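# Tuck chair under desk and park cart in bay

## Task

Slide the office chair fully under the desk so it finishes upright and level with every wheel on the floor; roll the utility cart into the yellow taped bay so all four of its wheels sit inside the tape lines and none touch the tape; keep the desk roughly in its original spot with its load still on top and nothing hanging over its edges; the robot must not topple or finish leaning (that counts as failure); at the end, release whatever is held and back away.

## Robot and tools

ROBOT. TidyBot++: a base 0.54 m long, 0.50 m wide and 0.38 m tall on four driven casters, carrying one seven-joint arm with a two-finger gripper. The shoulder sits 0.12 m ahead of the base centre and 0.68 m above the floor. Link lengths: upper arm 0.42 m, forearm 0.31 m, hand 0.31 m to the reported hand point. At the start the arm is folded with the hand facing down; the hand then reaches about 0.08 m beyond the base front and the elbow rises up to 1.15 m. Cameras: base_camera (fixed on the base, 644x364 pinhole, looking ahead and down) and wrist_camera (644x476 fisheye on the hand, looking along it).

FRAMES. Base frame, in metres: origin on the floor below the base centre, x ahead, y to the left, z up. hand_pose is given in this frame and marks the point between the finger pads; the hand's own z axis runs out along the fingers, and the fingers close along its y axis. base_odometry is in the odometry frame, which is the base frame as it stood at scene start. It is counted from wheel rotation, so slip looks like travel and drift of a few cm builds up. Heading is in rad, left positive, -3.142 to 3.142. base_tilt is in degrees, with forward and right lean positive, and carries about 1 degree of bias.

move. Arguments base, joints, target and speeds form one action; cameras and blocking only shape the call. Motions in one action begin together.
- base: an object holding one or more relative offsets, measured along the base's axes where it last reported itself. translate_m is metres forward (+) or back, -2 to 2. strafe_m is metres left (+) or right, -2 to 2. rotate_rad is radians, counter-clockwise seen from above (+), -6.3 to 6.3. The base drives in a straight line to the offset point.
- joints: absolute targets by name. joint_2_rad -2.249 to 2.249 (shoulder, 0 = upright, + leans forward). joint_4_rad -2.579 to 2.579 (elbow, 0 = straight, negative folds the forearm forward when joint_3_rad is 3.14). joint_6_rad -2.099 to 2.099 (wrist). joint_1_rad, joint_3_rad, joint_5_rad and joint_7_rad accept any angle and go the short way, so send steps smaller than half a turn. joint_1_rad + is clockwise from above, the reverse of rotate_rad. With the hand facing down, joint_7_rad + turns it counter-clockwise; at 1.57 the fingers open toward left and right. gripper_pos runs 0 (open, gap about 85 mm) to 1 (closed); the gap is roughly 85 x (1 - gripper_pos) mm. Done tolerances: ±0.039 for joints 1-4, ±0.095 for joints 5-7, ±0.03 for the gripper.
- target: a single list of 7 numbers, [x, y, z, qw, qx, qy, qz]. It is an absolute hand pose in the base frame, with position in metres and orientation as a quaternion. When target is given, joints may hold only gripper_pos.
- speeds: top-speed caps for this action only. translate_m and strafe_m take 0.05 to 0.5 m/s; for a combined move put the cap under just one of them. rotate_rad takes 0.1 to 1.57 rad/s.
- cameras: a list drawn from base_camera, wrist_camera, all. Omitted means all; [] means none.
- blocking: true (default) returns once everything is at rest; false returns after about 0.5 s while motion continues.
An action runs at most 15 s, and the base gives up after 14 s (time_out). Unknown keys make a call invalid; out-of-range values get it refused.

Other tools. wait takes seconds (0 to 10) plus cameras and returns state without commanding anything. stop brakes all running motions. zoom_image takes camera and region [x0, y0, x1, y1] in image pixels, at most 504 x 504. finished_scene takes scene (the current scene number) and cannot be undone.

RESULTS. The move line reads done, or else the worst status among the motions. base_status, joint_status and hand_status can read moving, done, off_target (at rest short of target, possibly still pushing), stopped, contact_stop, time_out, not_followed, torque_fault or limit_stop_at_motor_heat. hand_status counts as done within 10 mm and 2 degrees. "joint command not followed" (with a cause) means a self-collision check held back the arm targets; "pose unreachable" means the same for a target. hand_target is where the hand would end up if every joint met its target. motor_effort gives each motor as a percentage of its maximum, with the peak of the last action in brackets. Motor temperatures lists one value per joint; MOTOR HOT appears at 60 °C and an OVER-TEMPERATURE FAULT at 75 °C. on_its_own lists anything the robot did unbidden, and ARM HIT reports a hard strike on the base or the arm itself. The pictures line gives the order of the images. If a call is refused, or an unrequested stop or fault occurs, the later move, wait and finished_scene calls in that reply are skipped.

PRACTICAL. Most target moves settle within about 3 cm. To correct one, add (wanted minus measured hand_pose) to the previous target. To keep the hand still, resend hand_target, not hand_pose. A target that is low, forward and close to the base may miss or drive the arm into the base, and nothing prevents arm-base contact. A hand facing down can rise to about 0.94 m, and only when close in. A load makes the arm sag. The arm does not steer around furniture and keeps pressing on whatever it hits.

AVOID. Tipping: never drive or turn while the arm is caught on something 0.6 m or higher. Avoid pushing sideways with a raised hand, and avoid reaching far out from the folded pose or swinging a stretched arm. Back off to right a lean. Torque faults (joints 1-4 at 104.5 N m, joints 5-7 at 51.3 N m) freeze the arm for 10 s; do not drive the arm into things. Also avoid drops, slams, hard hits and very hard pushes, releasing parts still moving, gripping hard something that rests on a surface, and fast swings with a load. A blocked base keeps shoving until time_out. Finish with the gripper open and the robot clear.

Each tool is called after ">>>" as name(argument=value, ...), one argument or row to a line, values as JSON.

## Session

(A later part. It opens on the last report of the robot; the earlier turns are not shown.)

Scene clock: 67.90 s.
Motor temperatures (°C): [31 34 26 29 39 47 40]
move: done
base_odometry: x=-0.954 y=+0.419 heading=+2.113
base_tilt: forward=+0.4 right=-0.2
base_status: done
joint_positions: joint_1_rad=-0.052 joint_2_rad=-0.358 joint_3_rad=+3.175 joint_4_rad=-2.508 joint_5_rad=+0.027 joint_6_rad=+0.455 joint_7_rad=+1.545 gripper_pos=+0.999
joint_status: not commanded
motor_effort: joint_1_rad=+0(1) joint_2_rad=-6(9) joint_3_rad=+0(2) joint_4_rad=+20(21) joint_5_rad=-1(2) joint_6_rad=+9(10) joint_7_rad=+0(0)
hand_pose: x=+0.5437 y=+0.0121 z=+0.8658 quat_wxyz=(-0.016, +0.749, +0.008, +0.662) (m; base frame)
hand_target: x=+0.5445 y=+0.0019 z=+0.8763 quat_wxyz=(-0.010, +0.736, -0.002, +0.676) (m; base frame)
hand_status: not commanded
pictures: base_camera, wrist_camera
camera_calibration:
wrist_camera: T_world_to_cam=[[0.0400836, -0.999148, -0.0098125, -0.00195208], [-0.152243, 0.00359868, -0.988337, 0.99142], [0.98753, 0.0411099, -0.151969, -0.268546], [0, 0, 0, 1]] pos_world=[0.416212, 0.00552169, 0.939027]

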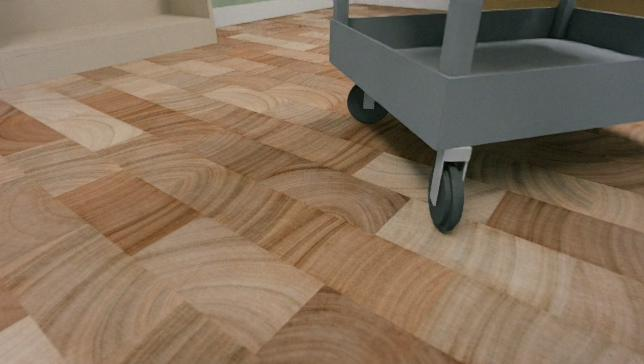

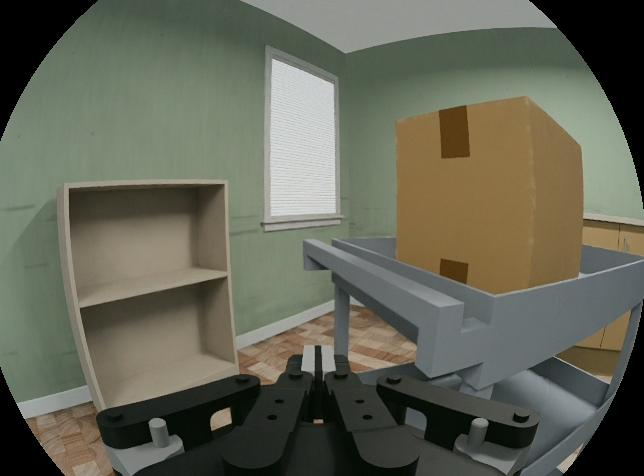

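>>> move(
  base={"translate_m":-0.3},
  joints={"gripper_pos":0,"joint_7_rad":-0.02},
  cameras=[],
)

>>> move(
  base={"rotate_rad":-1.25},
  cameras=[],
)

>>> move(
  base={"translate_m":-0.4,"strafe_m":0.97},
)

Scene clock: 70.57 s.
Motor temperatures (°C): [31 33 26 29 39 47 40]
move: done
base_odometry: x=-0.799 y=+0.162 heading=+2.113
base_tilt: forward=+0.4 right=-0.2
base_status: done
joint_positions: joint_1_rad=-0.052 joint_2_rad=-0.363 joint_3_rad=+3.175 joint_4_rad=-2.508 joint_5_rad=+0.027 joint_6_rad=+0.455 joint_7_rad=+0.029 gripper_pos=+0.000
joint_status: all done
motor_effort: joint_1_rad=+0(1) joint_2_rad=-6(10) joint_3_rad=+0(1) joint_4_rad=+20(21) joint_5_rad=+0(2) joint_6_rad=+9(10) joint_7_rad=+0(1)
hand_pose: x=+0.5429 y=+0.0120 z=+0.8677 quat_wxyz=(-0.468, +0.548, -0.508, +0.471) (m; base frame)
hand_target: x=+0.5445 y=+0.0019 z=+0.8763 quat_wxyz=(-0.486, +0.519, -0.522, +0.471) (m; base frame)
hand_status: not commanded
pictures: none
No camera images: "cameras" was empty.

Scene clock: 72.63 s.
Motor temperatures (°C): [31 33 26 29 39 47 40]
move: done
base_odometry: x=-0.799 y=+0.162 heading=+0.863
base_tilt: forward=+0.4 right=-0.2
base_status: done
joint_positions: joint_1_rad=-0.050 joint_2_rad=-0.363 joint_3_rad=+3.178 joint_4_rad=-2.508 joint_5_rad=+0.027 joint_6_rad=+0.455 joint_7_rad=+0.029 gripper_pos=+0.000
joint_status: not commanded
motor_effort: joint_1_rad=+1(1) joint_2_rad=-6(7) joint_3_rad=+0(2) joint_4_rad=+19(20) joint_5_rad=-1(2) joint_6_rad=+9(9) joint_7_rad=+0(0)
hand_pose: x=+0.5430 y=+0.0095 z=+0.8677 quat_wxyz=(-0.467, +0.547, -0.510, +0.472) (m; base frame)
hand_target: x=+0.5445 y=+0.0019 z=+0.8763 quat_wxyz=(-0.486, +0.519, -0.522, +0.471) (m; base frame)
hand_status: not commanded
pictures: none
No camera images: "cameras" was empty.

Scene clock: 76.00 s.
Motor temperatures (°C): [31 33 26 29 39 47 40]
move: done
base_odometry: x=-1.796 y=+0.488 heading=+0.863
base_tilt: forward=+0.4 right=-0.2
base_status: done
joint_positions: joint_1_rad=-0.050 joint_2_rad=-0.363 joint_3_rad=+3.178 joint_4_rad=-2.508 joint_5_rad=+0.027 joint_6_rad=+0.455 joint_7_rad=+0.029 gripper_pos=+0.000
joint_status: not commanded
motor_effort: joint_1_rad=+0(1) joint_2_rad=-6(7) joint_3_rad=+0(1) joint_4_rad=+20(21) joint_5_rad=-2(2) joint_6_rad=+9(9) joint_7_rad=+0(0)
hand_pose: x=+0.5430 y=+0.0094 z=+0.8677 quat_wxyz=(-0.467, +0.547, -0.510, +0.472) (m; base frame)
hand_target: x=+0.5445 y=+0.0019 z=+0.8763 quat_wxyz=(-0.486, +0.519, -0.522, +0.471) (m; base frame)
hand_status: not commanded
pictures: base_camera, wrist_camera
camera_calibration:
wrist_camera: T_world_to_cam=[[-0.110856, -0.048104, -0.992672, 0.921231], [-0.0638814, 0.997107, -0.041185, 0.114027], [0.991781, 0.0588476, -0.113608, -0.303161], [0, 0, 0, 1]] pos_world=[0.410078, -0.0515418, 0.884735]

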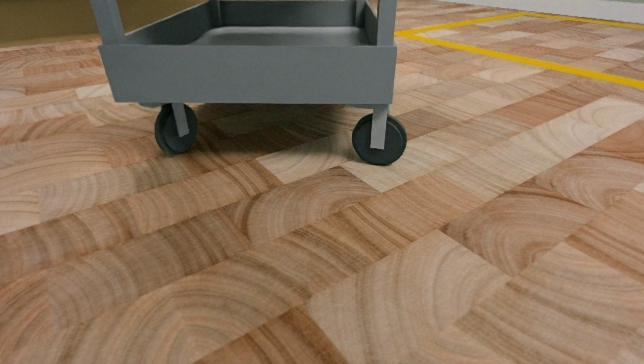

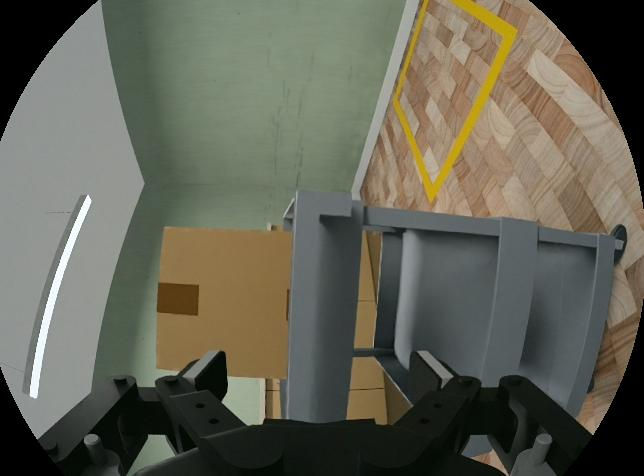

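>>> move(
  base={"translate_m":0.06,"strafe_m":0.11},
  speeds={"translate_m":0.15},
)

Scene clock: 79.80 s.
Motor temperatures (°C): [31 33 26 29 39 47 40]
move: done
base_odometry: x=-1.841 y=+0.605 heading=+0.863
base_tilt: forward=+0.4 right=-0.2
base_status: done
joint_positions: joint_1_rad=-0.050 joint_2_rad=-0.363 joint_3_rad=+3.178 joint_4_rad=-2.508 joint_5_rad=+0.027 joint_6_rad=+0.455 joint_7_rad=+0.029 gripper_pos=+0.000
joint_status: not commanded
motor_effort: joint_1_rad=+0(1) joint_2_rad=-6(7) joint_3_rad=+0(1) joint_4_rad=+20(21) joint_5_rad=-2(2) joint_6_rad=+9(9) joint_7_rad=+0(0)
hand_pose: x=+0.5430 y=+0.0093 z=+0.8677 quat_wxyz=(-0.467, +0.547, -0.510, +0.472) (m; base frame)
hand_target: x=+0.5445 y=+0.0019 z=+0.8763 quat_wxyz=(-0.486, +0.519, -0.522, +0.471) (m; base frame)
hand_status: not commanded
pictures: base_camera, wrist_camera
camera_calibration:
wrist_camera: T_world_to_cam=[[-0.110865, -0.048037, -0.992674, 0.921235], [-0.0637445, 0.997118, -0.0411329, 0.113975], [0.991789, 0.0587173, -0.113608, -0.303164], [0, 0, 0, 1]] pos_world=[0.410073, -0.0515923, 0.884732]

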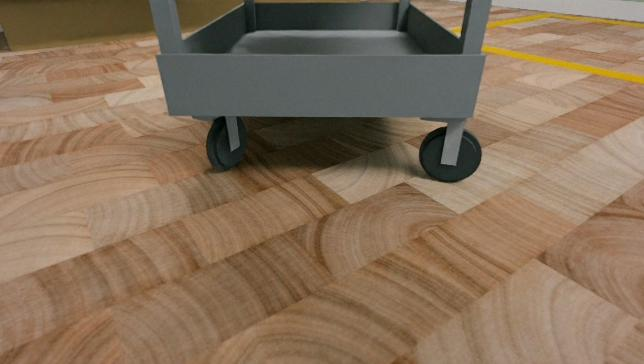

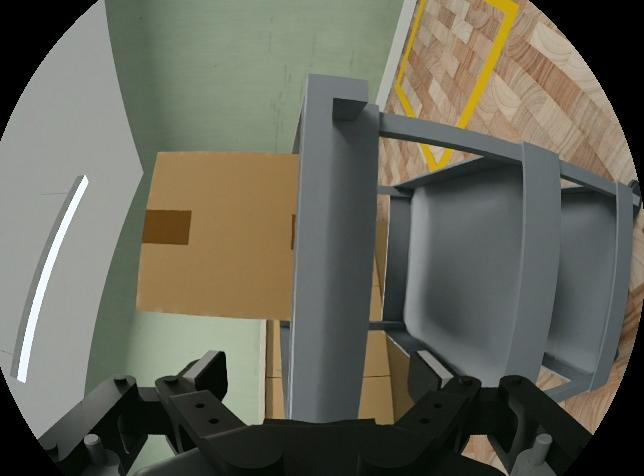

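>>> move(
  base={"translate_m":0.07},
  speeds={"translate_m":0.1},
  joints={"joint_6_rad":0.43},
)

Scene clock: 81.13 s.
Motor temperatures (°C): [31 33 26 29 39 47 40]
move: done
base_odometry: x=-1.796 y=+0.659 heading=+0.863
base_tilt: forward=+0.4 right=-0.2
base_status: done
joint_positions: joint_1_rad=-0.050 joint_2_rad=-0.361 joint_3_rad=+3.178 joint_4_rad=-2.508 joint_5_rad=+0.027 joint_6_rad=+0.421 joint_7_rad=+0.029 gripper_pos=+0.000
joint_status: all done
motor_effort: joint_1_rad=+1(1) joint_2_rad=-6(9) joint_3_rad=+0(1) joint_4_rad=+20(21) joint_5_rad=+0(2) joint_6_rad=+9(10) joint_7_rad=+0(0)
hand_pose: x=+0.5420 y=+0.0092 z=+0.8560 quat_wxyz=(-0.457, +0.556, -0.519, +0.462) (m; base frame)
hand_target: x=+0.5419 y=+0.0018 z=+0.8546 quat_wxyz=(-0.467, +0.536, -0.538, +0.453) (m; base frame)
hand_status: not commanded
pictures: base_camera, wrist_camera
camera_calibration:
wrist_camera: T_world_to_cam=[[-0.147584, -0.0491599, -0.987827, 0.925237], [-0.0648999, 0.997093, -0.0399248, 0.113149], [0.986918, 0.0582176, -0.150345, -0.269374], [0, 0, 0, 1]] pos_world=[0.409743, -0.0516532, 0.877992]

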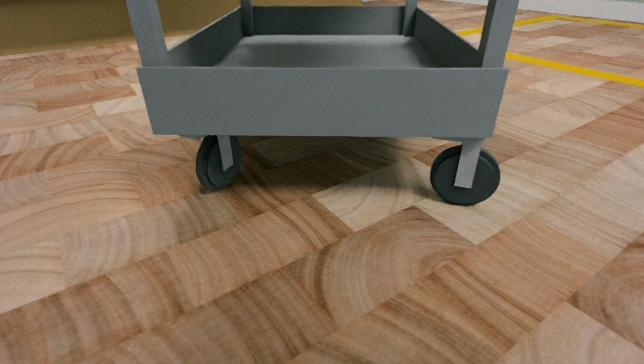

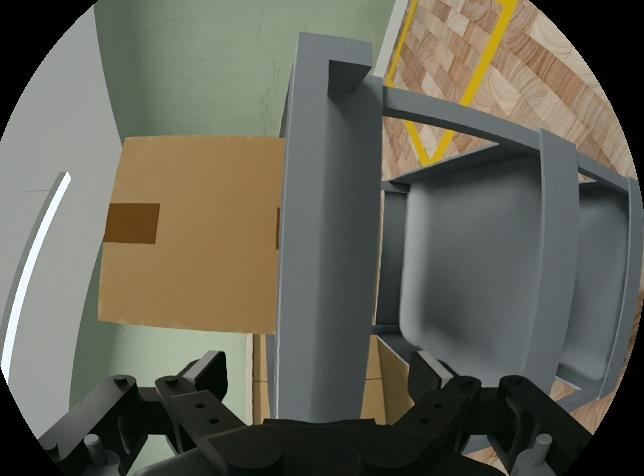

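>>> zoom_image(
  camera="wrist_camera",
  region=[220, 20, 480, 440],
)

Scaled by 1.200.

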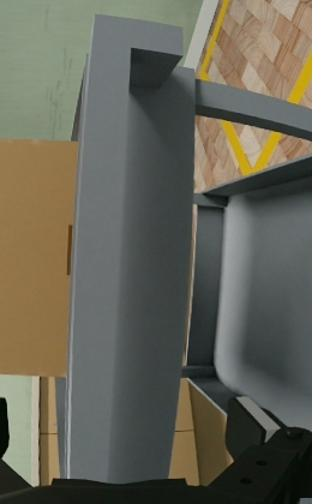

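>>> move(
  base={"translate_m":0.08},
  speeds={"translate_m":0.1},
  joints={"joint_6_rad":0.52},
)

Scene clock: 82.57 s.
Motor temperatures (°C): [31 33 26 29 39 47 40]
move: done
base_odometry: x=-1.744 y=+0.720 heading=+0.863
base_tilt: forward=+0.4 right=-0.2
base_status: done
joint_positions: joint_1_rad=-0.050 joint_2_rad=-0.359 joint_3_rad=+3.178 joint_4_rad=-2.509 joint_5_rad=+0.027 joint_6_rad=+0.491 joint_7_rad=+0.029 gripper_pos=+0.000
joint_status: all done
motor_effort: joint_1_rad=+0(1) joint_2_rad=-6(10) joint_3_rad=+0(1) joint_4_rad=+20(22) joint_5_rad=-1(2) joint_6_rad=+9(10) joint_7_rad=+0(0)
hand_pose: x=+0.5447 y=+0.0095 z=+0.8766 quat_wxyz=(-0.475, +0.539, -0.503, +0.480) (m; base frame)
hand_target: x=+0.5449 y=+0.0019 z=+0.8825 quat_wxyz=(-0.491, +0.515, -0.517, +0.476) (m; base frame)
hand_status: not commanded
pictures: base_camera, wrist_camera
camera_calibration:
wrist_camera: T_world_to_cam=[[-0.0803391, -0.0472015, -0.995649, 0.916201], [-0.0628304, 0.997132, -0.042202, 0.114704], [0.994785, 0.0591666, -0.0830743, -0.332262], [0, 0, 0, 1]] pos_world=[0.411343, -0.0514696, 0.889453]

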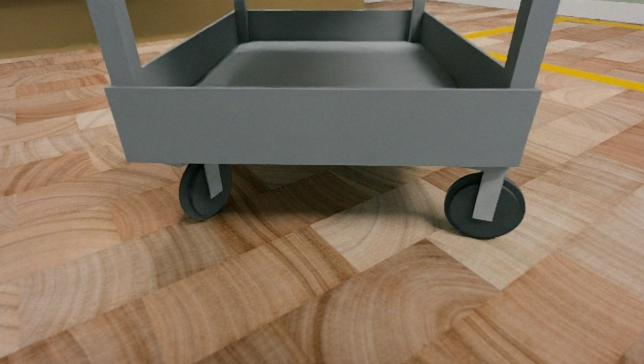

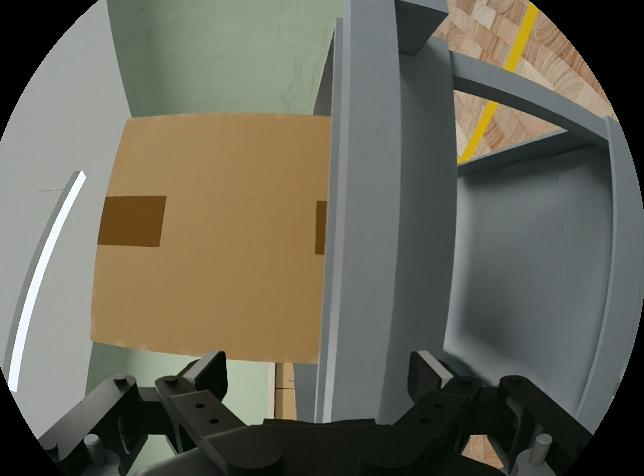

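>>> move(
  joints={"joint_6_rad":0.42},
  cameras=[],
)

>>> move(
  base={"translate_m":0.035},
  speeds={"translate_m":0.1},
)

Scene clock: 83.17 s.
Motor temperatures (°C): [31 33 26 29 39 47 40]
move: done
base_odometry: x=-1.744 y=+0.720 heading=+0.863
base_tilt: forward=+0.4 right=-0.2
base_status: not commanded
joint_positions: joint_1_rad=-0.050 joint_2_rad=-0.359 joint_3_rad=+3.178 joint_4_rad=-2.509 joint_5_rad=+0.027 joint_6_rad=+0.421 joint_7_rad=+0.029 gripper_pos=+0.000
joint_status: all done
motor_effort: joint_1_rad=+0(0) joint_2_rad=-6(8) joint_3_rad=+0(1) joint_4_rad=+20(21) joint_5_rad=-1(2) joint_6_rad=+9(10) joint_7_rad=+0(0)
hand_pose: x=+0.5420 y=+0.0092 z=+0.8548 quat_wxyz=(-0.456, +0.556, -0.519, +0.461) (m; base frame)
hand_target: x=+0.5414 y=+0.0018 z=+0.8515 quat_wxyz=(-0.464, +0.538, -0.541, +0.450) (m; base frame)
hand_status: not commanded
pictures: none
No camera images: "cameras" was empty.

Scene clock: 84.07 s.
Motor temperatures (°C): [31 33 26 29 39 47 40]
move: done
base_odometry: x=-1.721 y=+0.746 heading=+0.863
base_tilt: forward=+0.4 right=-0.2
base_status: done
joint_positions: joint_1_rad=-0.050 joint_2_rad=-0.359 joint_3_rad=+3.178 joint_4_rad=-2.509 joint_5_rad=+0.027 joint_6_rad=+0.421 joint_7_rad=+0.029 gripper_pos=+0.000
joint_status: not commanded
motor_effort: joint_1_rad=+0(1) joint_2_rad=-6(9) joint_3_rad=+0(1) joint_4_rad=+20(21) joint_5_rad=-1(1) joint_6_rad=+9(9) joint_7_rad=+0(0)
hand_pose: x=+0.5419 y=+0.0092 z=+0.8549 quat_wxyz=(-0.457, +0.556, -0.519, +0.461) (m; base frame)
hand_target: x=+0.5414 y=+0.0018 z=+0.8515 quat_wxyz=(-0.464, +0.538, -0.541, +0.450) (m; base frame)
hand_status: not commanded
pictures: base_camera, wrist_camera
camera_calibration:
wrist_camera: T_world_to_cam=[[-0.149721, -0.0492339, -0.987502, 0.925009], [-0.0650037, 0.997089, -0.0398563, 0.113084], [0.986589, 0.058224, -0.152485, -0.267503], [0, 0, 0, 1]] pos_world=[0.409759, -0.0516376, 0.877165]

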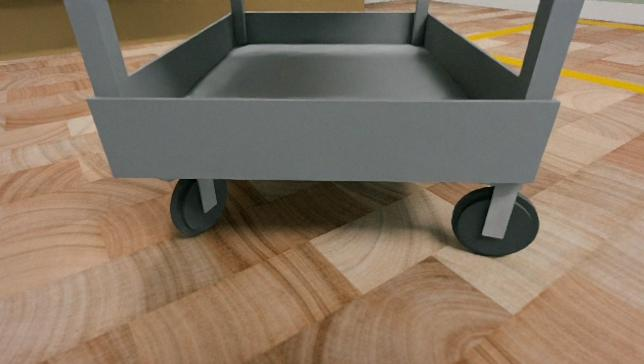

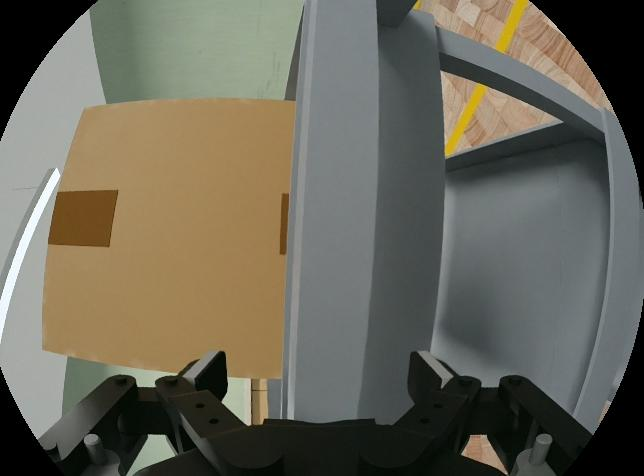

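>>> move(
  base={"translate_m":0.04},
  speeds={"translate_m":0.1},
  joints={"joint_6_rad":0.38},
)

>>> move(
  joints={"gripper_pos":0.75},
)

Scene clock: 85.07 s.
Motor temperatures (°C): [30 33 26 29 39 47 40]
move: done
base_odometry: x=-1.695 y=+0.777 heading=+0.864
base_tilt: forward=+0.4 right=-0.2
base_status: done
joint_positions: joint_1_rad=-0.050 joint_2_rad=-0.362 joint_3_rad=+3.178 joint_4_rad=-2.511 joint_5_rad=+0.027 joint_6_rad=+0.397 joint_7_rad=+0.029 gripper_pos=+0.000
joint_status: all done
motor_effort: joint_1_rad=+0(1) joint_2_rad=-5(8) joint_3_rad=+0(1) joint_4_rad=+20(26) joint_5_rad=-1(2) joint_6_rad=+9(10) joint_7_rad=+0(0)
hand_pose: x=+0.5397 y=+0.0091 z=+0.8472 quat_wxyz=(-0.450, +0.562, -0.525, +0.455) (m; base frame)
hand_target: x=+0.5391 y=+0.0017 z=+0.8393 quat_wxyz=(-0.453, +0.547, -0.550, +0.439) (m; base frame)
hand_status: not commanded
pictures: base_camera, wrist_camera
camera_calibration:
wrist_camera: T_world_to_cam=[[-0.173465, -0.0498453, -0.983578, 0.926585], [-0.065736, 0.997077, -0.0389361, 0.112377], [0.982644, 0.0579024, -0.176235, -0.244237], [0, 0, 0, 1]] pos_world=[0.408116, -0.0517208, 0.872701]

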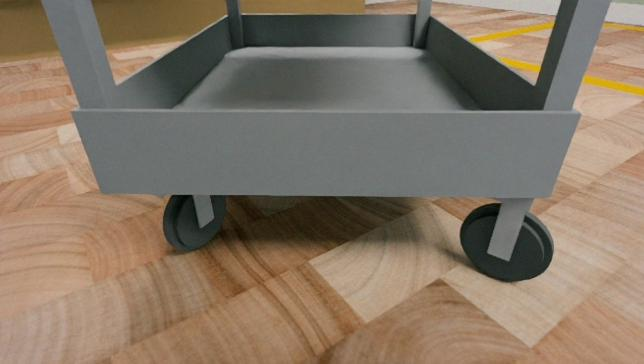

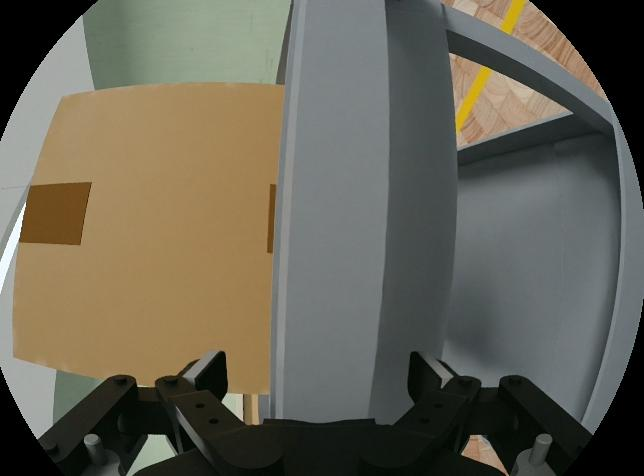

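Scene clock: 86.10 s.
Motor temperatures (°C): [30 33 26 29 39 47 40]
move: off_target
base_odometry: x=-1.695 y=+0.777 heading=+0.864
base_tilt: forward=+0.4 right=-0.2
base_status: not commanded
joint_positions: joint_1_rad=-0.048 joint_2_rad=-0.376 joint_3_rad=+3.181 joint_4_rad=-2.517 joint_5_rad=+0.025 joint_6_rad=+0.401 joint_7_rad=+0.004 gripper_pos=+0.708
joint_status: gripper_pos off_target (ended at +0.708, target +0.750)
motor_effort: joint_1_rad=+0(1) joint_2_rad=-3(8) joint_3_rad=-1(3) joint_4_rad=+21(29) joint_5_rad=+2(6) joint_6_rad=+5(13) joint_7_rad=+3(6)
hand_pose: x=+0.5363 y=+0.0067 z=+0.8511 quat_wxyz=(-0.459, +0.550, -0.531, +0.453) (m; base frame)
hand_target: x=+0.5391 y=+0.0017 z=+0.8393 quat_wxyz=(-0.453, +0.547, -0.550, +0.439) (m; base frame)
hand_status: not commanded
pictures: base_camera, wrist_camera
camera_calibration:
wrist_camera: T_world_to_cam=[[-0.162251, -0.0198814, -0.986549, 0.926055], [-0.0554703, 0.9984, -0.0109974, 0.0854091], [0.985189, 0.0529399, -0.163094, -0.25262], [0, 0, 0, 1]] pos_world=[0.40387, -0.0534874, 0.873337]

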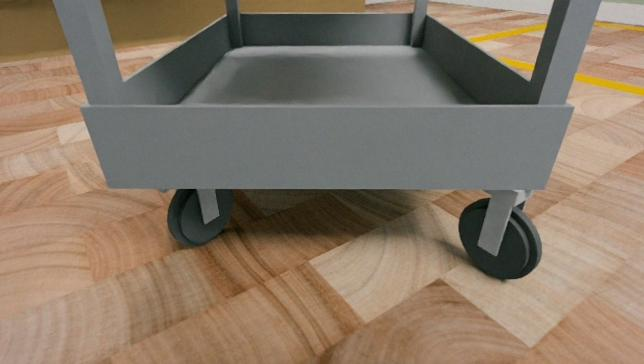

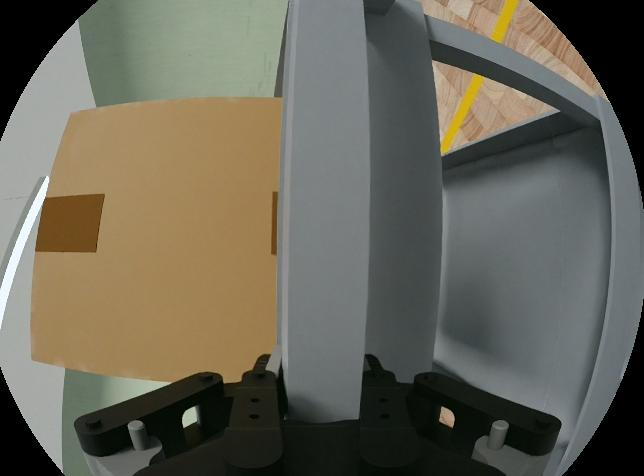

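>>> move(
  base={"translate_m":0.33,"strafe_m":-0.38},
  speeds={"translate_m":0.12},
)

Scene clock: 90.97 s.
Motor temperatures (°C): [30 33 26 29 39 47 40]
move: done
base_odometry: x=-1.192 y=+0.781 heading=+0.864
base_tilt: forward=+0.4 right=-0.2
base_status: done
joint_positions: joint_1_rad=-0.071 joint_2_rad=-0.379 joint_3_rad=+3.153 joint_4_rad=-2.518 joint_5_rad=+0.055 joint_6_rad=+0.401 joint_7_rad=+0.009 gripper_pos=+0.710
joint_status: not commanded
motor_effort: joint_1_rad=+7(8) joint_2_rad=-2(4) joint_3_rad=+10(12) joint_4_rad=+19(25) joint_5_rad=-15(16) joint_6_rad=-2(7) joint_7_rad=-12(13)
hand_pose: x=+0.5340 y=+0.0326 z=+0.8517 quat_wxyz=(-0.464, +0.575, -0.502, +0.449) (m; base frame)
hand_target: x=+0.5391 y=+0.0017 z=+0.8393 quat_wxyz=(-0.453, +0.547, -0.550, +0.439) (m; base frame)
hand_status: not commanded
pictures: base_camera, wrist_camera
camera_calibration:
wrist_camera: T_world_to_cam=[[-0.154811, -0.0701668, -0.985449, 0.92353], [-0.1212, 0.991289, -0.0515425, 0.129329], [0.980482, 0.111457, -0.161966, -0.25189], [0, 0, 0, 1]] pos_world=[0.405621, -0.0353263, 0.87596]

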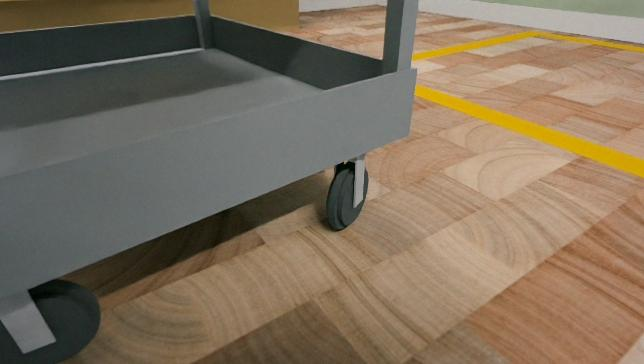

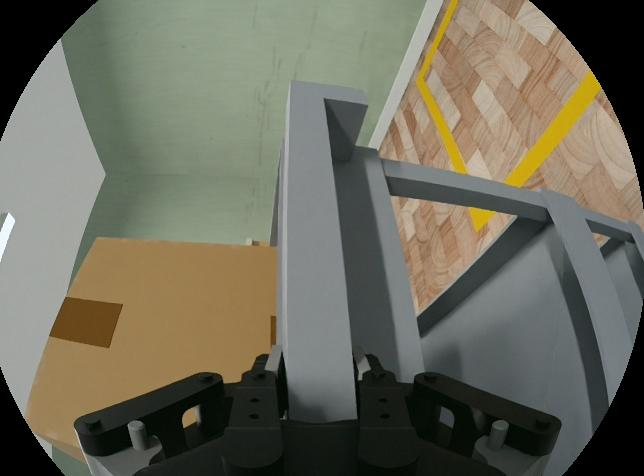

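>>> move(
  base={"translate_m":-0.01,"strafe_m":0.39,"rotate_rad":-0.21},
  speeds={"translate_m":0.12,"rotate_rad":0.1},
)

Scene clock: 95.03 s.
Motor temperatures (°C): [30 33 26 29 39 47 40]
move: done
base_odometry: x=-1.495 y=+1.027 heading=+0.653
base_tilt: forward=+0.4 right=-0.2
base_status: done
joint_positions: joint_1_rad=-0.051 joint_2_rad=-0.379 joint_3_rad=+3.177 joint_4_rad=-2.516 joint_5_rad=+0.057 joint_6_rad=+0.401 joint_7_rad=+0.013 gripper_pos=+0.713
joint_status: not commanded
motor_effort: joint_1_rad=+1(8) joint_2_rad=-3(5) joint_3_rad=+1(12) joint_4_rad=+18(23) joint_5_rad=-1(16) joint_6_rad=+4(5) joint_7_rad=+0(13)
hand_pose: x=+0.5357 y=+0.0138 z=+0.8528 quat_wxyz=(-0.456, +0.564, -0.514, +0.458) (m; base frame)
hand_target: x=+0.5391 y=+0.0017 z=+0.8393 quat_wxyz=(-0.453, +0.547, -0.550, +0.439) (m; base frame)
hand_status: not commanded
pictures: base_camera, wrist_camera
camera_calibration:
wrist_camera: T_world_to_cam=[[-0.155862, -0.0607672, -0.985908, 0.924415], [-0.0808687, 0.99554, -0.0485764, 0.124041], [0.984463, 0.0721579, -0.160081, -0.254556], [0, 0, 0, 1]] pos_world=[0.404713, -0.0489458, 0.876664]

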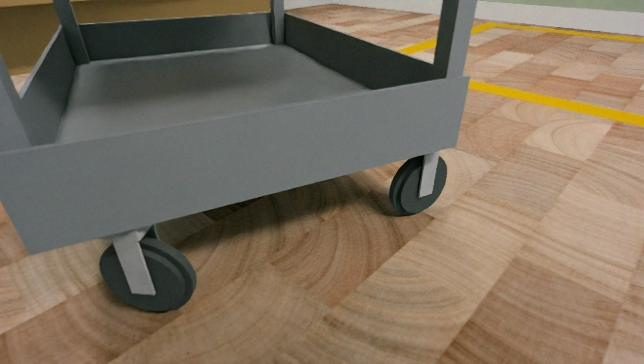

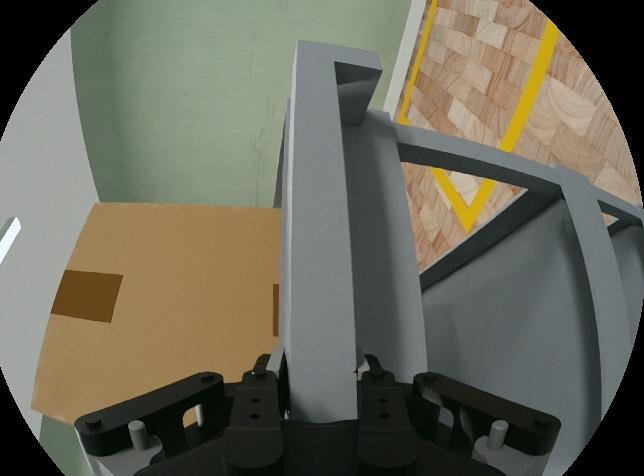

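>>> move(
  base={"translate_m":0.06,"strafe_m":0.437,"rotate_rad":-0.42},
  speeds={"translate_m":0.15,"rotate_rad":0.15},
  cameras=[],
)

>>> move(
  base={"translate_m":0.08,"strafe_m":0.4,"rotate_rad":-0.43},
  speeds={"translate_m":0.15,"rotate_rad":0.15},
)

Scene clock: 98.83 s.
Motor temperatures (°C): [30 33 26 29 39 47 40]
move: done
base_odometry: x=-1.713 y=+1.410 heading=+0.232
base_tilt: forward=+0.4 right=-0.2
base_status: done
joint_positions: joint_1_rad=-0.048 joint_2_rad=-0.379 joint_3_rad=+3.177 joint_4_rad=-2.516 joint_5_rad=+0.057 joint_6_rad=+0.401 joint_7_rad=+0.013 gripper_pos=+0.713
joint_status: not commanded
motor_effort: joint_1_rad=+1(6) joint_2_rad=-3(5) joint_3_rad=+2(7) joint_4_rad=+20(23) joint_5_rad=-4(11) joint_6_rad=+3(6) joint_7_rad=-3(8)
hand_pose: x=+0.5359 y=+0.0123 z=+0.8528 quat_wxyz=(-0.455, +0.563, -0.515, +0.459) (m; base frame)
hand_target: x=+0.5391 y=+0.0017 z=+0.8393 quat_wxyz=(-0.453, +0.547, -0.550, +0.439) (m; base frame)
hand_status: not commanded
pictures: none
No camera images: "cameras" was empty.

Scene clock: 102.23 s.
Motor temperatures (°C): [30 33 26 29 39 47 40]
move: done
base_odometry: x=-1.727 y=+1.818 heading=-0.198
base_tilt: forward=+0.4 right=-0.2
base_status: done
joint_positions: joint_1_rad=-0.065 joint_2_rad=-0.380 joint_3_rad=+3.161 joint_4_rad=-2.517 joint_5_rad=+0.057 joint_6_rad=+0.401 joint_7_rad=+0.014 gripper_pos=+0.713
joint_status: not commanded
motor_effort: joint_1_rad=+6(7) joint_2_rad=-3(4) joint_3_rad=+8(10) joint_4_rad=+20(24) joint_5_rad=-12(14) joint_6_rad=+1(5) joint_7_rad=-8(11)
hand_pose: x=+0.5347 y=+0.0264 z=+0.8528 quat_wxyz=(-0.461, +0.572, -0.505, +0.454) (m; base frame)
hand_target: x=+0.5391 y=+0.0017 z=+0.8393 quat_wxyz=(-0.453, +0.547, -0.550, +0.439) (m; base frame)
hand_status: not commanded
pictures: base_camera, wrist_camera
camera_calibration:
wrist_camera: T_world_to_cam=[[-0.153334, -0.0714445, -0.985588, 0.923671], [-0.108988, 0.992521, -0.054991, 0.13192], [0.982146, 0.0989857, -0.159974, -0.253992], [0, 0, 0, 1]] pos_world=[0.405466, -0.0398002, 0.876982]

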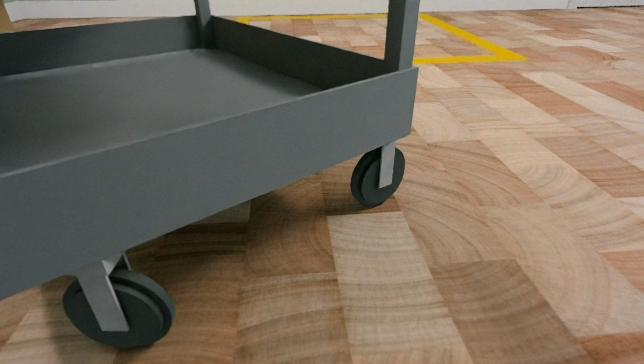

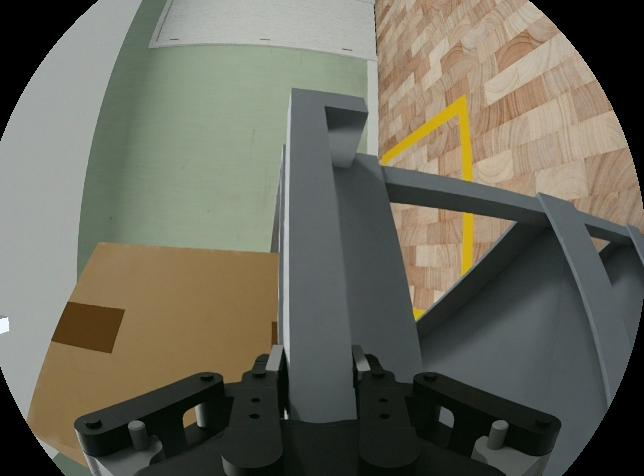

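>>> move(
  base={"translate_m":0.0,"strafe_m":0.25,"rotate_rad":-0.15},
  speeds={"strafe_m":0.15,"rotate_rad":0.15},
  cameras=[],
)

>>> move(
  base={"translate_m":0.4},
  speeds={"translate_m":0.15},
)

Scene clock: 104.80 s.
Motor temperatures (°C): [30 33 26 29 39 47 40]
move: done
base_odometry: x=-1.678 y=+2.063 heading=-0.349
base_tilt: forward=+0.4 right=-0.2
base_status: done
joint_positions: joint_1_rad=-0.047 joint_2_rad=-0.381 joint_3_rad=+3.177 joint_4_rad=-2.517 joint_5_rad=+0.057 joint_6_rad=+0.401 joint_7_rad=+0.014 gripper_pos=+0.713
joint_status: not commanded
motor_effort: joint_1_rad=+1(8) joint_2_rad=-2(4) joint_3_rad=+2(10) joint_4_rad=+19(24) joint_5_rad=-2(15) joint_6_rad=+3(3) joint_7_rad=-1(12)
hand_pose: x=+0.5354 y=+0.0117 z=+0.8534 quat_wxyz=(-0.455, +0.562, -0.515, +0.460) (m; base frame)
hand_target: x=+0.5391 y=+0.0017 z=+0.8393 quat_wxyz=(-0.453, +0.547, -0.550, +0.439) (m; base frame)
hand_status: not commanded
pictures: none
No camera images: "cameras" was empty.

Scene clock: 108.13 s.
Motor temperatures (°C): [30 33 26 29 39 47 40]
move: done
base_odometry: x=-1.302 y=+1.927 heading=-0.349
base_tilt: forward=+0.4 right=-0.2
base_status: done
joint_positions: joint_1_rad=-0.076 joint_2_rad=-0.377 joint_3_rad=+3.150 joint_4_rad=-2.515 joint_5_rad=+0.057 joint_6_rad=+0.403 joint_7_rad=+0.014 gripper_pos=+0.713
joint_status: not commanded
motor_effort: joint_1_rad=+7(9) joint_2_rad=-3(5) joint_3_rad=+10(12) joint_4_rad=+20(24) joint_5_rad=-13(15) joint_6_rad=-1(5) joint_7_rad=-9(11)
hand_pose: x=+0.5349 y=+0.0359 z=+0.8534 quat_wxyz=(-0.464, +0.578, -0.497, +0.450) (m; base frame)
hand_target: x=+0.5391 y=+0.0017 z=+0.8393 quat_wxyz=(-0.453, +0.547, -0.550, +0.439) (m; base frame)
hand_status: not commanded
pictures: base_camera, wrist_camera
camera_calibration:
wrist_camera: T_world_to_cam=[[-0.150435, -0.078774, -0.985477, 0.923583], [-0.129707, 0.989776, -0.0593177, 0.137486], [0.980074, 0.1189, -0.159114, -0.25536], [0, 0, 0, 1]] pos_world=[0.407044, -0.0329634, 0.877693]

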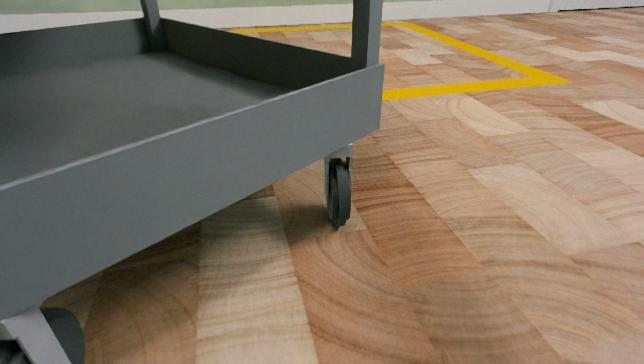

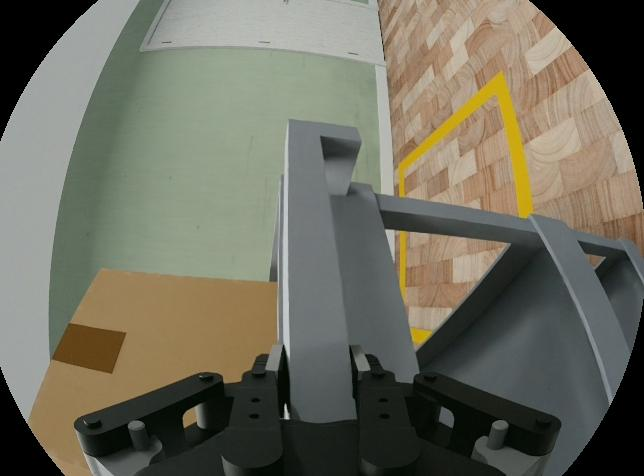

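>>> move(
  base={"translate_m":-0.03,"strafe_m":0.29},
  speeds={"strafe_m":0.15},
  cameras=[],
)

>>> move(
  base={"translate_m":0.45,"strafe_m":-0.05},
  speeds={"translate_m":0.15},
)

Scene clock: 111.00 s.
Motor temperatures (°C): [30 33 26 29 39 47 40]
move: done
base_odometry: x=-1.231 y=+2.210 heading=-0.349
base_tilt: forward=+0.4 right=-0.2
base_status: done
joint_positions: joint_1_rad=-0.041 joint_2_rad=-0.378 joint_3_rad=+3.189 joint_4_rad=-2.515 joint_5_rad=+0.057 joint_6_rad=+0.403 joint_7_rad=+0.016 gripper_pos=+0.714
joint_status: not commanded
motor_effort: joint_1_rad=+0(7) joint_2_rad=-5(5) joint_3_rad=+0(9) joint_4_rad=+18(23) joint_5_rad=+0(13) joint_6_rad=+5(6) joint_7_rad=+1(11)
hand_pose: x=+0.5367 y=+0.0041 z=+0.8540 quat_wxyz=(-0.452, +0.557, -0.520, +0.463) (m; base frame)
hand_target: x=+0.5391 y=+0.0017 z=+0.8393 quat_wxyz=(-0.453, +0.547, -0.550, +0.439) (m; base frame)
hand_status: not commanded
pictures: none
No camera images: "cameras" was empty.

Scene clock: 114.67 s.
Motor temperatures (°C): [30 33 26 29 39 47 40]
move: done
base_odometry: x=-0.825 y=+2.009 heading=-0.349
base_tilt: forward=+0.4 right=-0.2
base_status: done
joint_positions: joint_1_rad=-0.060 joint_2_rad=-0.373 joint_3_rad=+3.173 joint_4_rad=-2.511 joint_5_rad=+0.057 joint_6_rad=+0.403 joint_7_rad=+0.016 gripper_pos=+0.714
joint_status: not commanded
motor_effort: joint_1_rad=+5(6) joint_2_rad=-5(7) joint_3_rad=+7(8) joint_4_rad=+20(25) joint_5_rad=-9(11) joint_6_rad=+2(7) joint_7_rad=-6(7)
hand_pose: x=+0.5378 y=+0.0191 z=+0.8538 quat_wxyz=(-0.458, +0.568, -0.510, +0.457) (m; base frame)
hand_target: x=+0.5391 y=+0.0017 z=+0.8393 quat_wxyz=(-0.453, +0.547, -0.550, +0.439) (m; base frame)
hand_status: not commanded
pictures: base_camera, wrist_camera
camera_calibration:
wrist_camera: T_world_to_cam=[[-0.154166, -0.0663928, -0.985812, 0.925108], [-0.0932687, 0.994262, -0.0523761, 0.128887], [0.983633, 0.0838708, -0.159474, -0.257063], [0, 0, 0, 1]] pos_world=[0.407498, -0.0451668, 0.877738]

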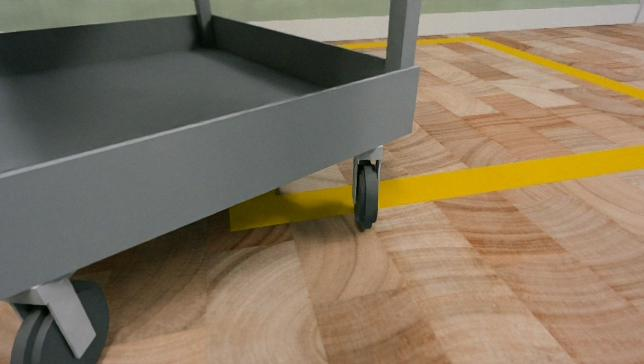

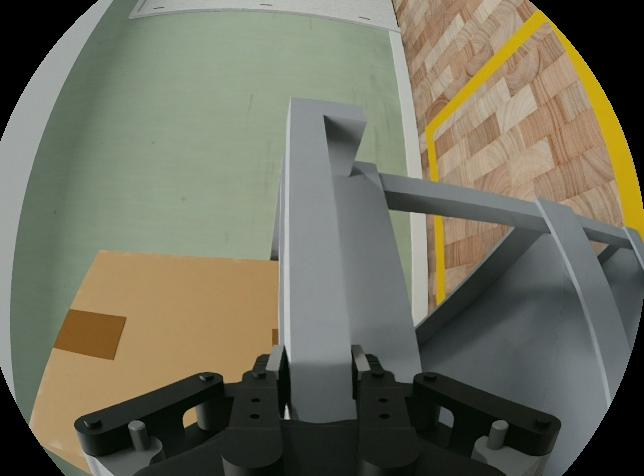

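>>> move(
  base={"translate_m":0.11,"strafe_m":-0.33,"rotate_rad":0.65},
  speeds={"translate_m":0.15,"rotate_rad":0.25},
  cameras=[],
)

>>> move(
  base={"translate_m":0.1,"strafe_m":-0.38,"rotate_rad":0.485},
  speeds={"translate_m":0.15,"rotate_rad":0.2},
  cameras=[],
)

>>> move(
  base={"translate_m":0.1,"strafe_m":-0.44,"rotate_rad":0.515},
  speeds={"translate_m":0.15,"rotate_rad":0.2},
)

Scene clock: 118.07 s.
Motor temperatures (°C): [30 33 26 29 39 47 40]
move: done
base_odometry: x=-0.834 y=+1.661 heading=+0.301
base_tilt: forward=+0.4 right=-0.2
base_status: done
joint_positions: joint_1_rad=-0.032 joint_2_rad=-0.371 joint_3_rad=+3.201 joint_4_rad=-2.509 joint_5_rad=+0.053 joint_6_rad=+0.403 joint_7_rad=+0.009 gripper_pos=+0.716
joint_status: not commanded
motor_effort: joint_1_rad=-2(5) joint_2_rad=-5(7) joint_3_rad=-3(7) joint_4_rad=+20(23) joint_5_rad=+4(9) joint_6_rad=+6(6) joint_7_rad=+3(6)
hand_pose: x=+0.5393 y=-0.0061 z=+0.8540 quat_wxyz=(-0.450, +0.548, -0.531, +0.464) (m; base frame)
hand_target: x=+0.5391 y=+0.0017 z=+0.8393 quat_wxyz=(-0.453, +0.547, -0.550, +0.439) (m; base frame)
hand_status: not commanded
pictures: none
No camera images: "cameras" was empty.

Scene clock: 121.33 s.
Motor temperatures (°C): [30 33 26 29 39 47 40]
move: done
base_odometry: x=-0.626 y=+1.328 heading=+0.787
base_tilt: forward=+0.4 right=-0.2
base_status: done
joint_positions: joint_1_rad=-0.045 joint_2_rad=-0.373 joint_3_rad=+3.197 joint_4_rad=-2.511 joint_5_rad=+0.045 joint_6_rad=+0.403 joint_7_rad=-0.006 gripper_pos=+0.716
joint_status: not commanded
motor_effort: joint_1_rad=+0(6) joint_2_rad=-3(7) joint_3_rad=+0(7) joint_4_rad=+19(23) joint_5_rad=+1(7) joint_6_rad=+4(7) joint_7_rad=+3(6)
hand_pose: x=+0.5385 y=+0.0004 z=+0.8539 quat_wxyz=(-0.458, +0.546, -0.532, +0.457) (m; base frame)
hand_target: x=+0.5391 y=+0.0017 z=+0.8393 quat_wxyz=(-0.453, +0.547, -0.550, +0.439) (m; base frame)
hand_status: not commanded
pictures: none
No camera images: "cameras" was empty.

Scene clock: 125.00 s.
Motor temperatures (°C): [30 33 26 29 39 47 40]
move: done
base_odometry: x=-0.243 y=+1.088 heading=+1.303
base_tilt: forward=+0.4 right=-0.2
base_status: done
joint_positions: joint_1_rad=-0.050 joint_2_rad=-0.375 joint_3_rad=+3.191 joint_4_rad=-2.512 joint_5_rad=+0.031 joint_6_rad=+0.403 joint_7_rad=-0.016 gripper_pos=+0.716
joint_status: not commanded
motor_effort: joint_1_rad=+1(4) joint_2_rad=-2(6) joint_3_rad=+0(6) joint_4_rad=+19(23) joint_5_rad=+1(9) joint_6_rad=+3(6) joint_7_rad=+3(8)
hand_pose: x=+0.5378 y=+0.0037 z=+0.8537 quat_wxyz=(-0.463, +0.542, -0.536, +0.451) (m; base frame)
hand_target: x=+0.5391 y=+0.0017 z=+0.8393 quat_wxyz=(-0.453, +0.547, -0.550, +0.439) (m; base frame)
hand_status: not commanded
pictures: base_camera, wrist_camera
camera_calibration:
wrist_camera: T_world_to_cam=[[-0.157647, -0.000481196, -0.987495, 0.92707], [-0.0476921, 0.998837, 0.00712699, 0.0688887], [0.986343, 0.0482193, -0.157486, -0.258898], [0, 0, 0, 1]] pos_world=[0.404797, -0.0558785, 0.874214]

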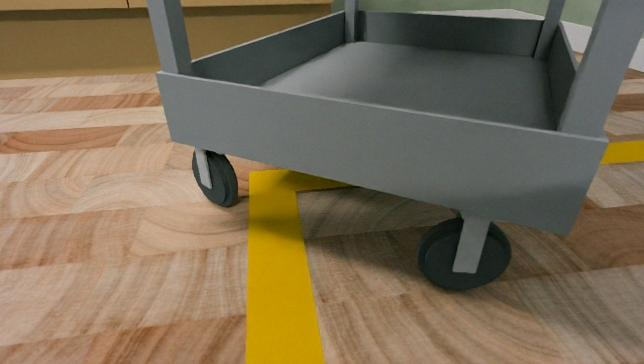

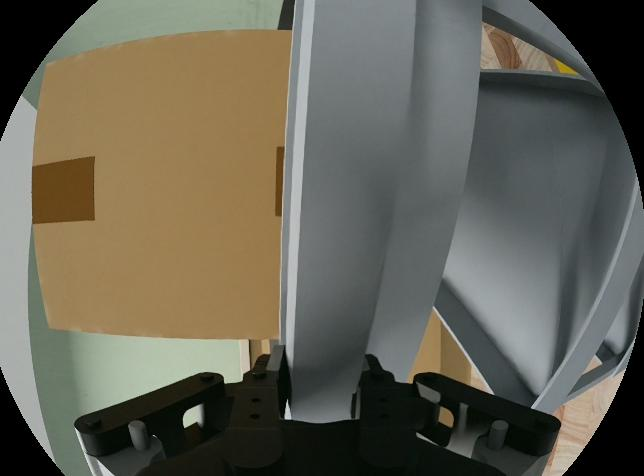

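>>> move(
  base={"translate_m":-0.12,"strafe_m":-0.45,"rotate_rad":0.1},
  speeds={"translate_m":0.15},
  cameras=[],
)

>>> move(
  base={"translate_m":-0.4,"strafe_m":-0.16},
  speeds={"translate_m":0.15},
)

Scene clock: 128.83 s.
Motor temperatures (°C): [30 33 26 29 39 47 40]
move: done
base_odometry: x=+0.159 y=+0.853 heading=+1.404
base_tilt: forward=+0.4 right=-0.2
base_status: done
joint_positions: joint_1_rad=-0.051 joint_2_rad=-0.366 joint_3_rad=+3.184 joint_4_rad=-2.507 joint_5_rad=+0.023 joint_6_rad=+0.403 joint_7_rad=-0.020 gripper_pos=+0.716
joint_status: not commanded
motor_effort: joint_1_rad=+2(5) joint_2_rad=-4(8) joint_3_rad=+3(5) joint_4_rad=+20(22) joint_5_rad=-4(7) joint_6_rad=+6(7) joint_7_rad=-3(7)
hand_pose: x=+0.5404 y=+0.0061 z=+0.8534 quat_wxyz=(-0.465, +0.542, -0.538, +0.448) (m; base frame)
hand_target: x=+0.5391 y=+0.0017 z=+0.8393 quat_wxyz=(-0.453, +0.547, -0.550, +0.439) (m; base frame)
hand_status: not commanded
pictures: none
No camera images: "cameras" was empty.

Scene clock: 132.40 s.
Motor temperatures (°C): [30 33 26 29 39 47 40]
move: done
base_odometry: x=+0.251 y=+0.432 heading=+1.404
base_tilt: forward=+0.4 right=-0.2
base_status: done
joint_positions: joint_1_rad=-0.047 joint_2_rad=-0.366 joint_3_rad=+3.183 joint_4_rad=-2.507 joint_5_rad=+0.023 joint_6_rad=+0.403 joint_7_rad=-0.020 gripper_pos=+0.716
joint_status: not commanded
motor_effort: joint_1_rad=-1(5) joint_2_rad=-4(13) joint_3_rad=-1(5) joint_4_rad=+20(22) joint_5_rad=-2(6) joint_6_rad=+5(6) joint_7_rad=-2(4)
hand_pose: x=+0.5405 y=+0.0048 z=+0.8533 quat_wxyz=(-0.464, +0.541, -0.539, +0.449) (m; base frame)
hand_target: x=+0.5391 y=+0.0017 z=+0.8393 quat_wxyz=(-0.453, +0.547, -0.550, +0.439) (m; base frame)
hand_status: not commanded
pictures: base_camera, wrist_camera
camera_calibration:
wrist_camera: T_world_to_cam=[[-0.160639, 0.00650505, -0.986992, 0.928255], [-0.046773, 0.998805, 0.0141955, 0.0613074], [0.985904, 0.0484449, -0.160143, -0.259095], [0, 0, 0, 1]] pos_world=[0.407425, -0.0547206, 0.873818]

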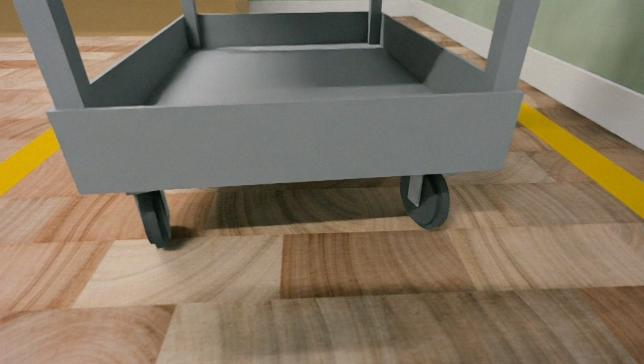

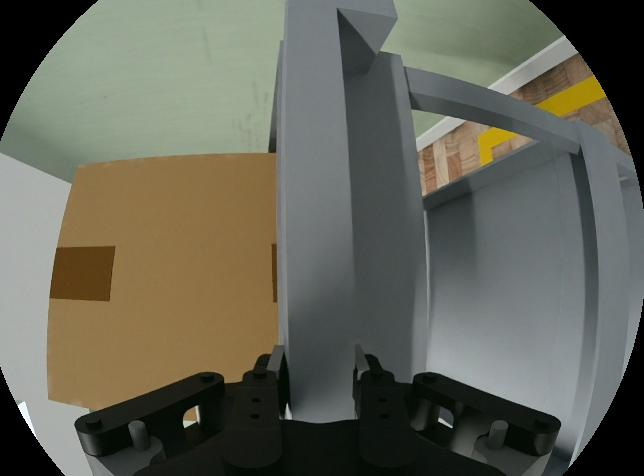

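>>> move(
  joints={"gripper_pos":0},
  cameras=[],
)

>>> move(
  base={"translate_m":-0.45},
  speeds={"translate_m":0.25},
)

Scene clock: 133.50 s.
Motor temperatures (°C): [30 33 26 29 39 47 40]
move: done
base_odometry: x=+0.251 y=+0.432 heading=+1.404
base_tilt: forward=+0.4 right=-0.2
base_status: not commanded
joint_positions: joint_1_rad=-0.047 joint_2_rad=-0.365 joint_3_rad=+3.183 joint_4_rad=-2.507 joint_5_rad=+0.023 joint_6_rad=+0.400 joint_7_rad=-0.020 gripper_pos=+0.000
joint_status: all done
motor_effort: joint_1_rad=+0(1) joint_2_rad=-6(7) joint_3_rad=+0(1) joint_4_rad=+20(20) joint_5_rad=-1(2) joint_6_rad=+9(9) joint_7_rad=+0(2)
hand_pose: x=+0.5404 y=+0.0048 z=+0.8521 quat_wxyz=(-0.463, +0.542, -0.540, +0.448) (m; base frame)
hand_target: x=+0.5391 y=+0.0017 z=+0.8393 quat_wxyz=(-0.453, +0.547, -0.550, +0.439) (m; base frame)
hand_status: not commanded
pictures: none
No camera images: "cameras" was empty.

Scene clock: 136.17 s.
Motor temperatures (°C): [30 33 26 29 39 47 40]
move: done
base_odometry: x=+0.176 y=-0.012 heading=+1.404
base_tilt: forward=+0.4 right=-0.2
base_status: done
joint_positions: joint_1_rad=-0.047 joint_2_rad=-0.363 joint_3_rad=+3.183 joint_4_rad=-2.507 joint_5_rad=+0.023 joint_6_rad=+0.400 joint_7_rad=-0.020 gripper_pos=+0.000
joint_status: not commanded
motor_effort: joint_1_rad=+0(1) joint_2_rad=-6(8) joint_3_rad=+0(1) joint_4_rad=+20(21) joint_5_rad=-1(2) joint_6_rad=+9(9) joint_7_rad=+0(0)
hand_pose: x=+0.5408 y=+0.0049 z=+0.8512 quat_wxyz=(-0.463, +0.543, -0.540, +0.447) (m; base frame)
hand_target: x=+0.5391 y=+0.0017 z=+0.8393 quat_wxyz=(-0.453, +0.547, -0.550, +0.439) (m; base frame)
hand_status: not commanded
pictures: base_camera, wrist_camera
camera_calibration:
wrist_camera: T_world_to_cam=[[-0.166426, 0.00631717, -0.986034, 0.928552], [-0.0466727, 0.998808, 0.0142766, 0.0612159], [0.984949, 0.0483969, -0.165933, -0.25431], [0, 0, 0, 1]] pos_world=[0.407874, -0.0547009, 0.872512]

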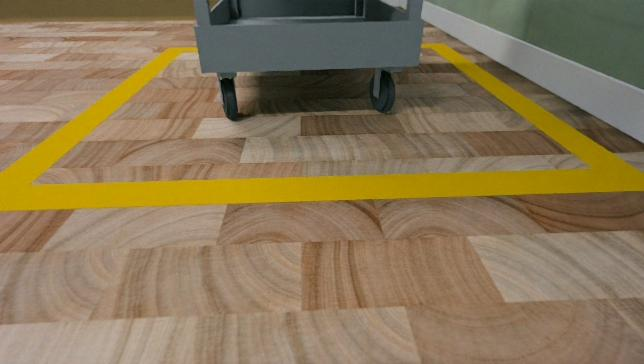

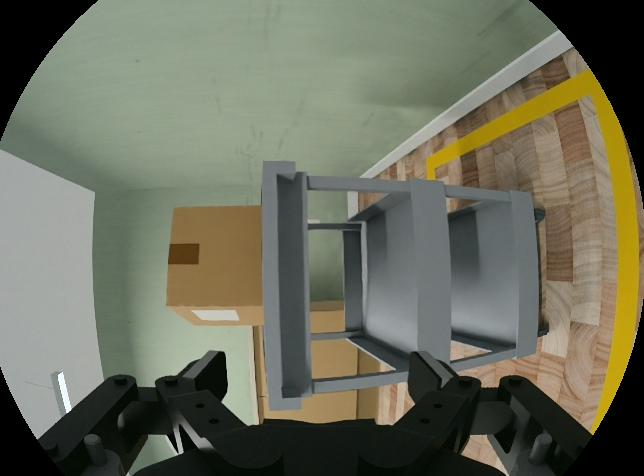

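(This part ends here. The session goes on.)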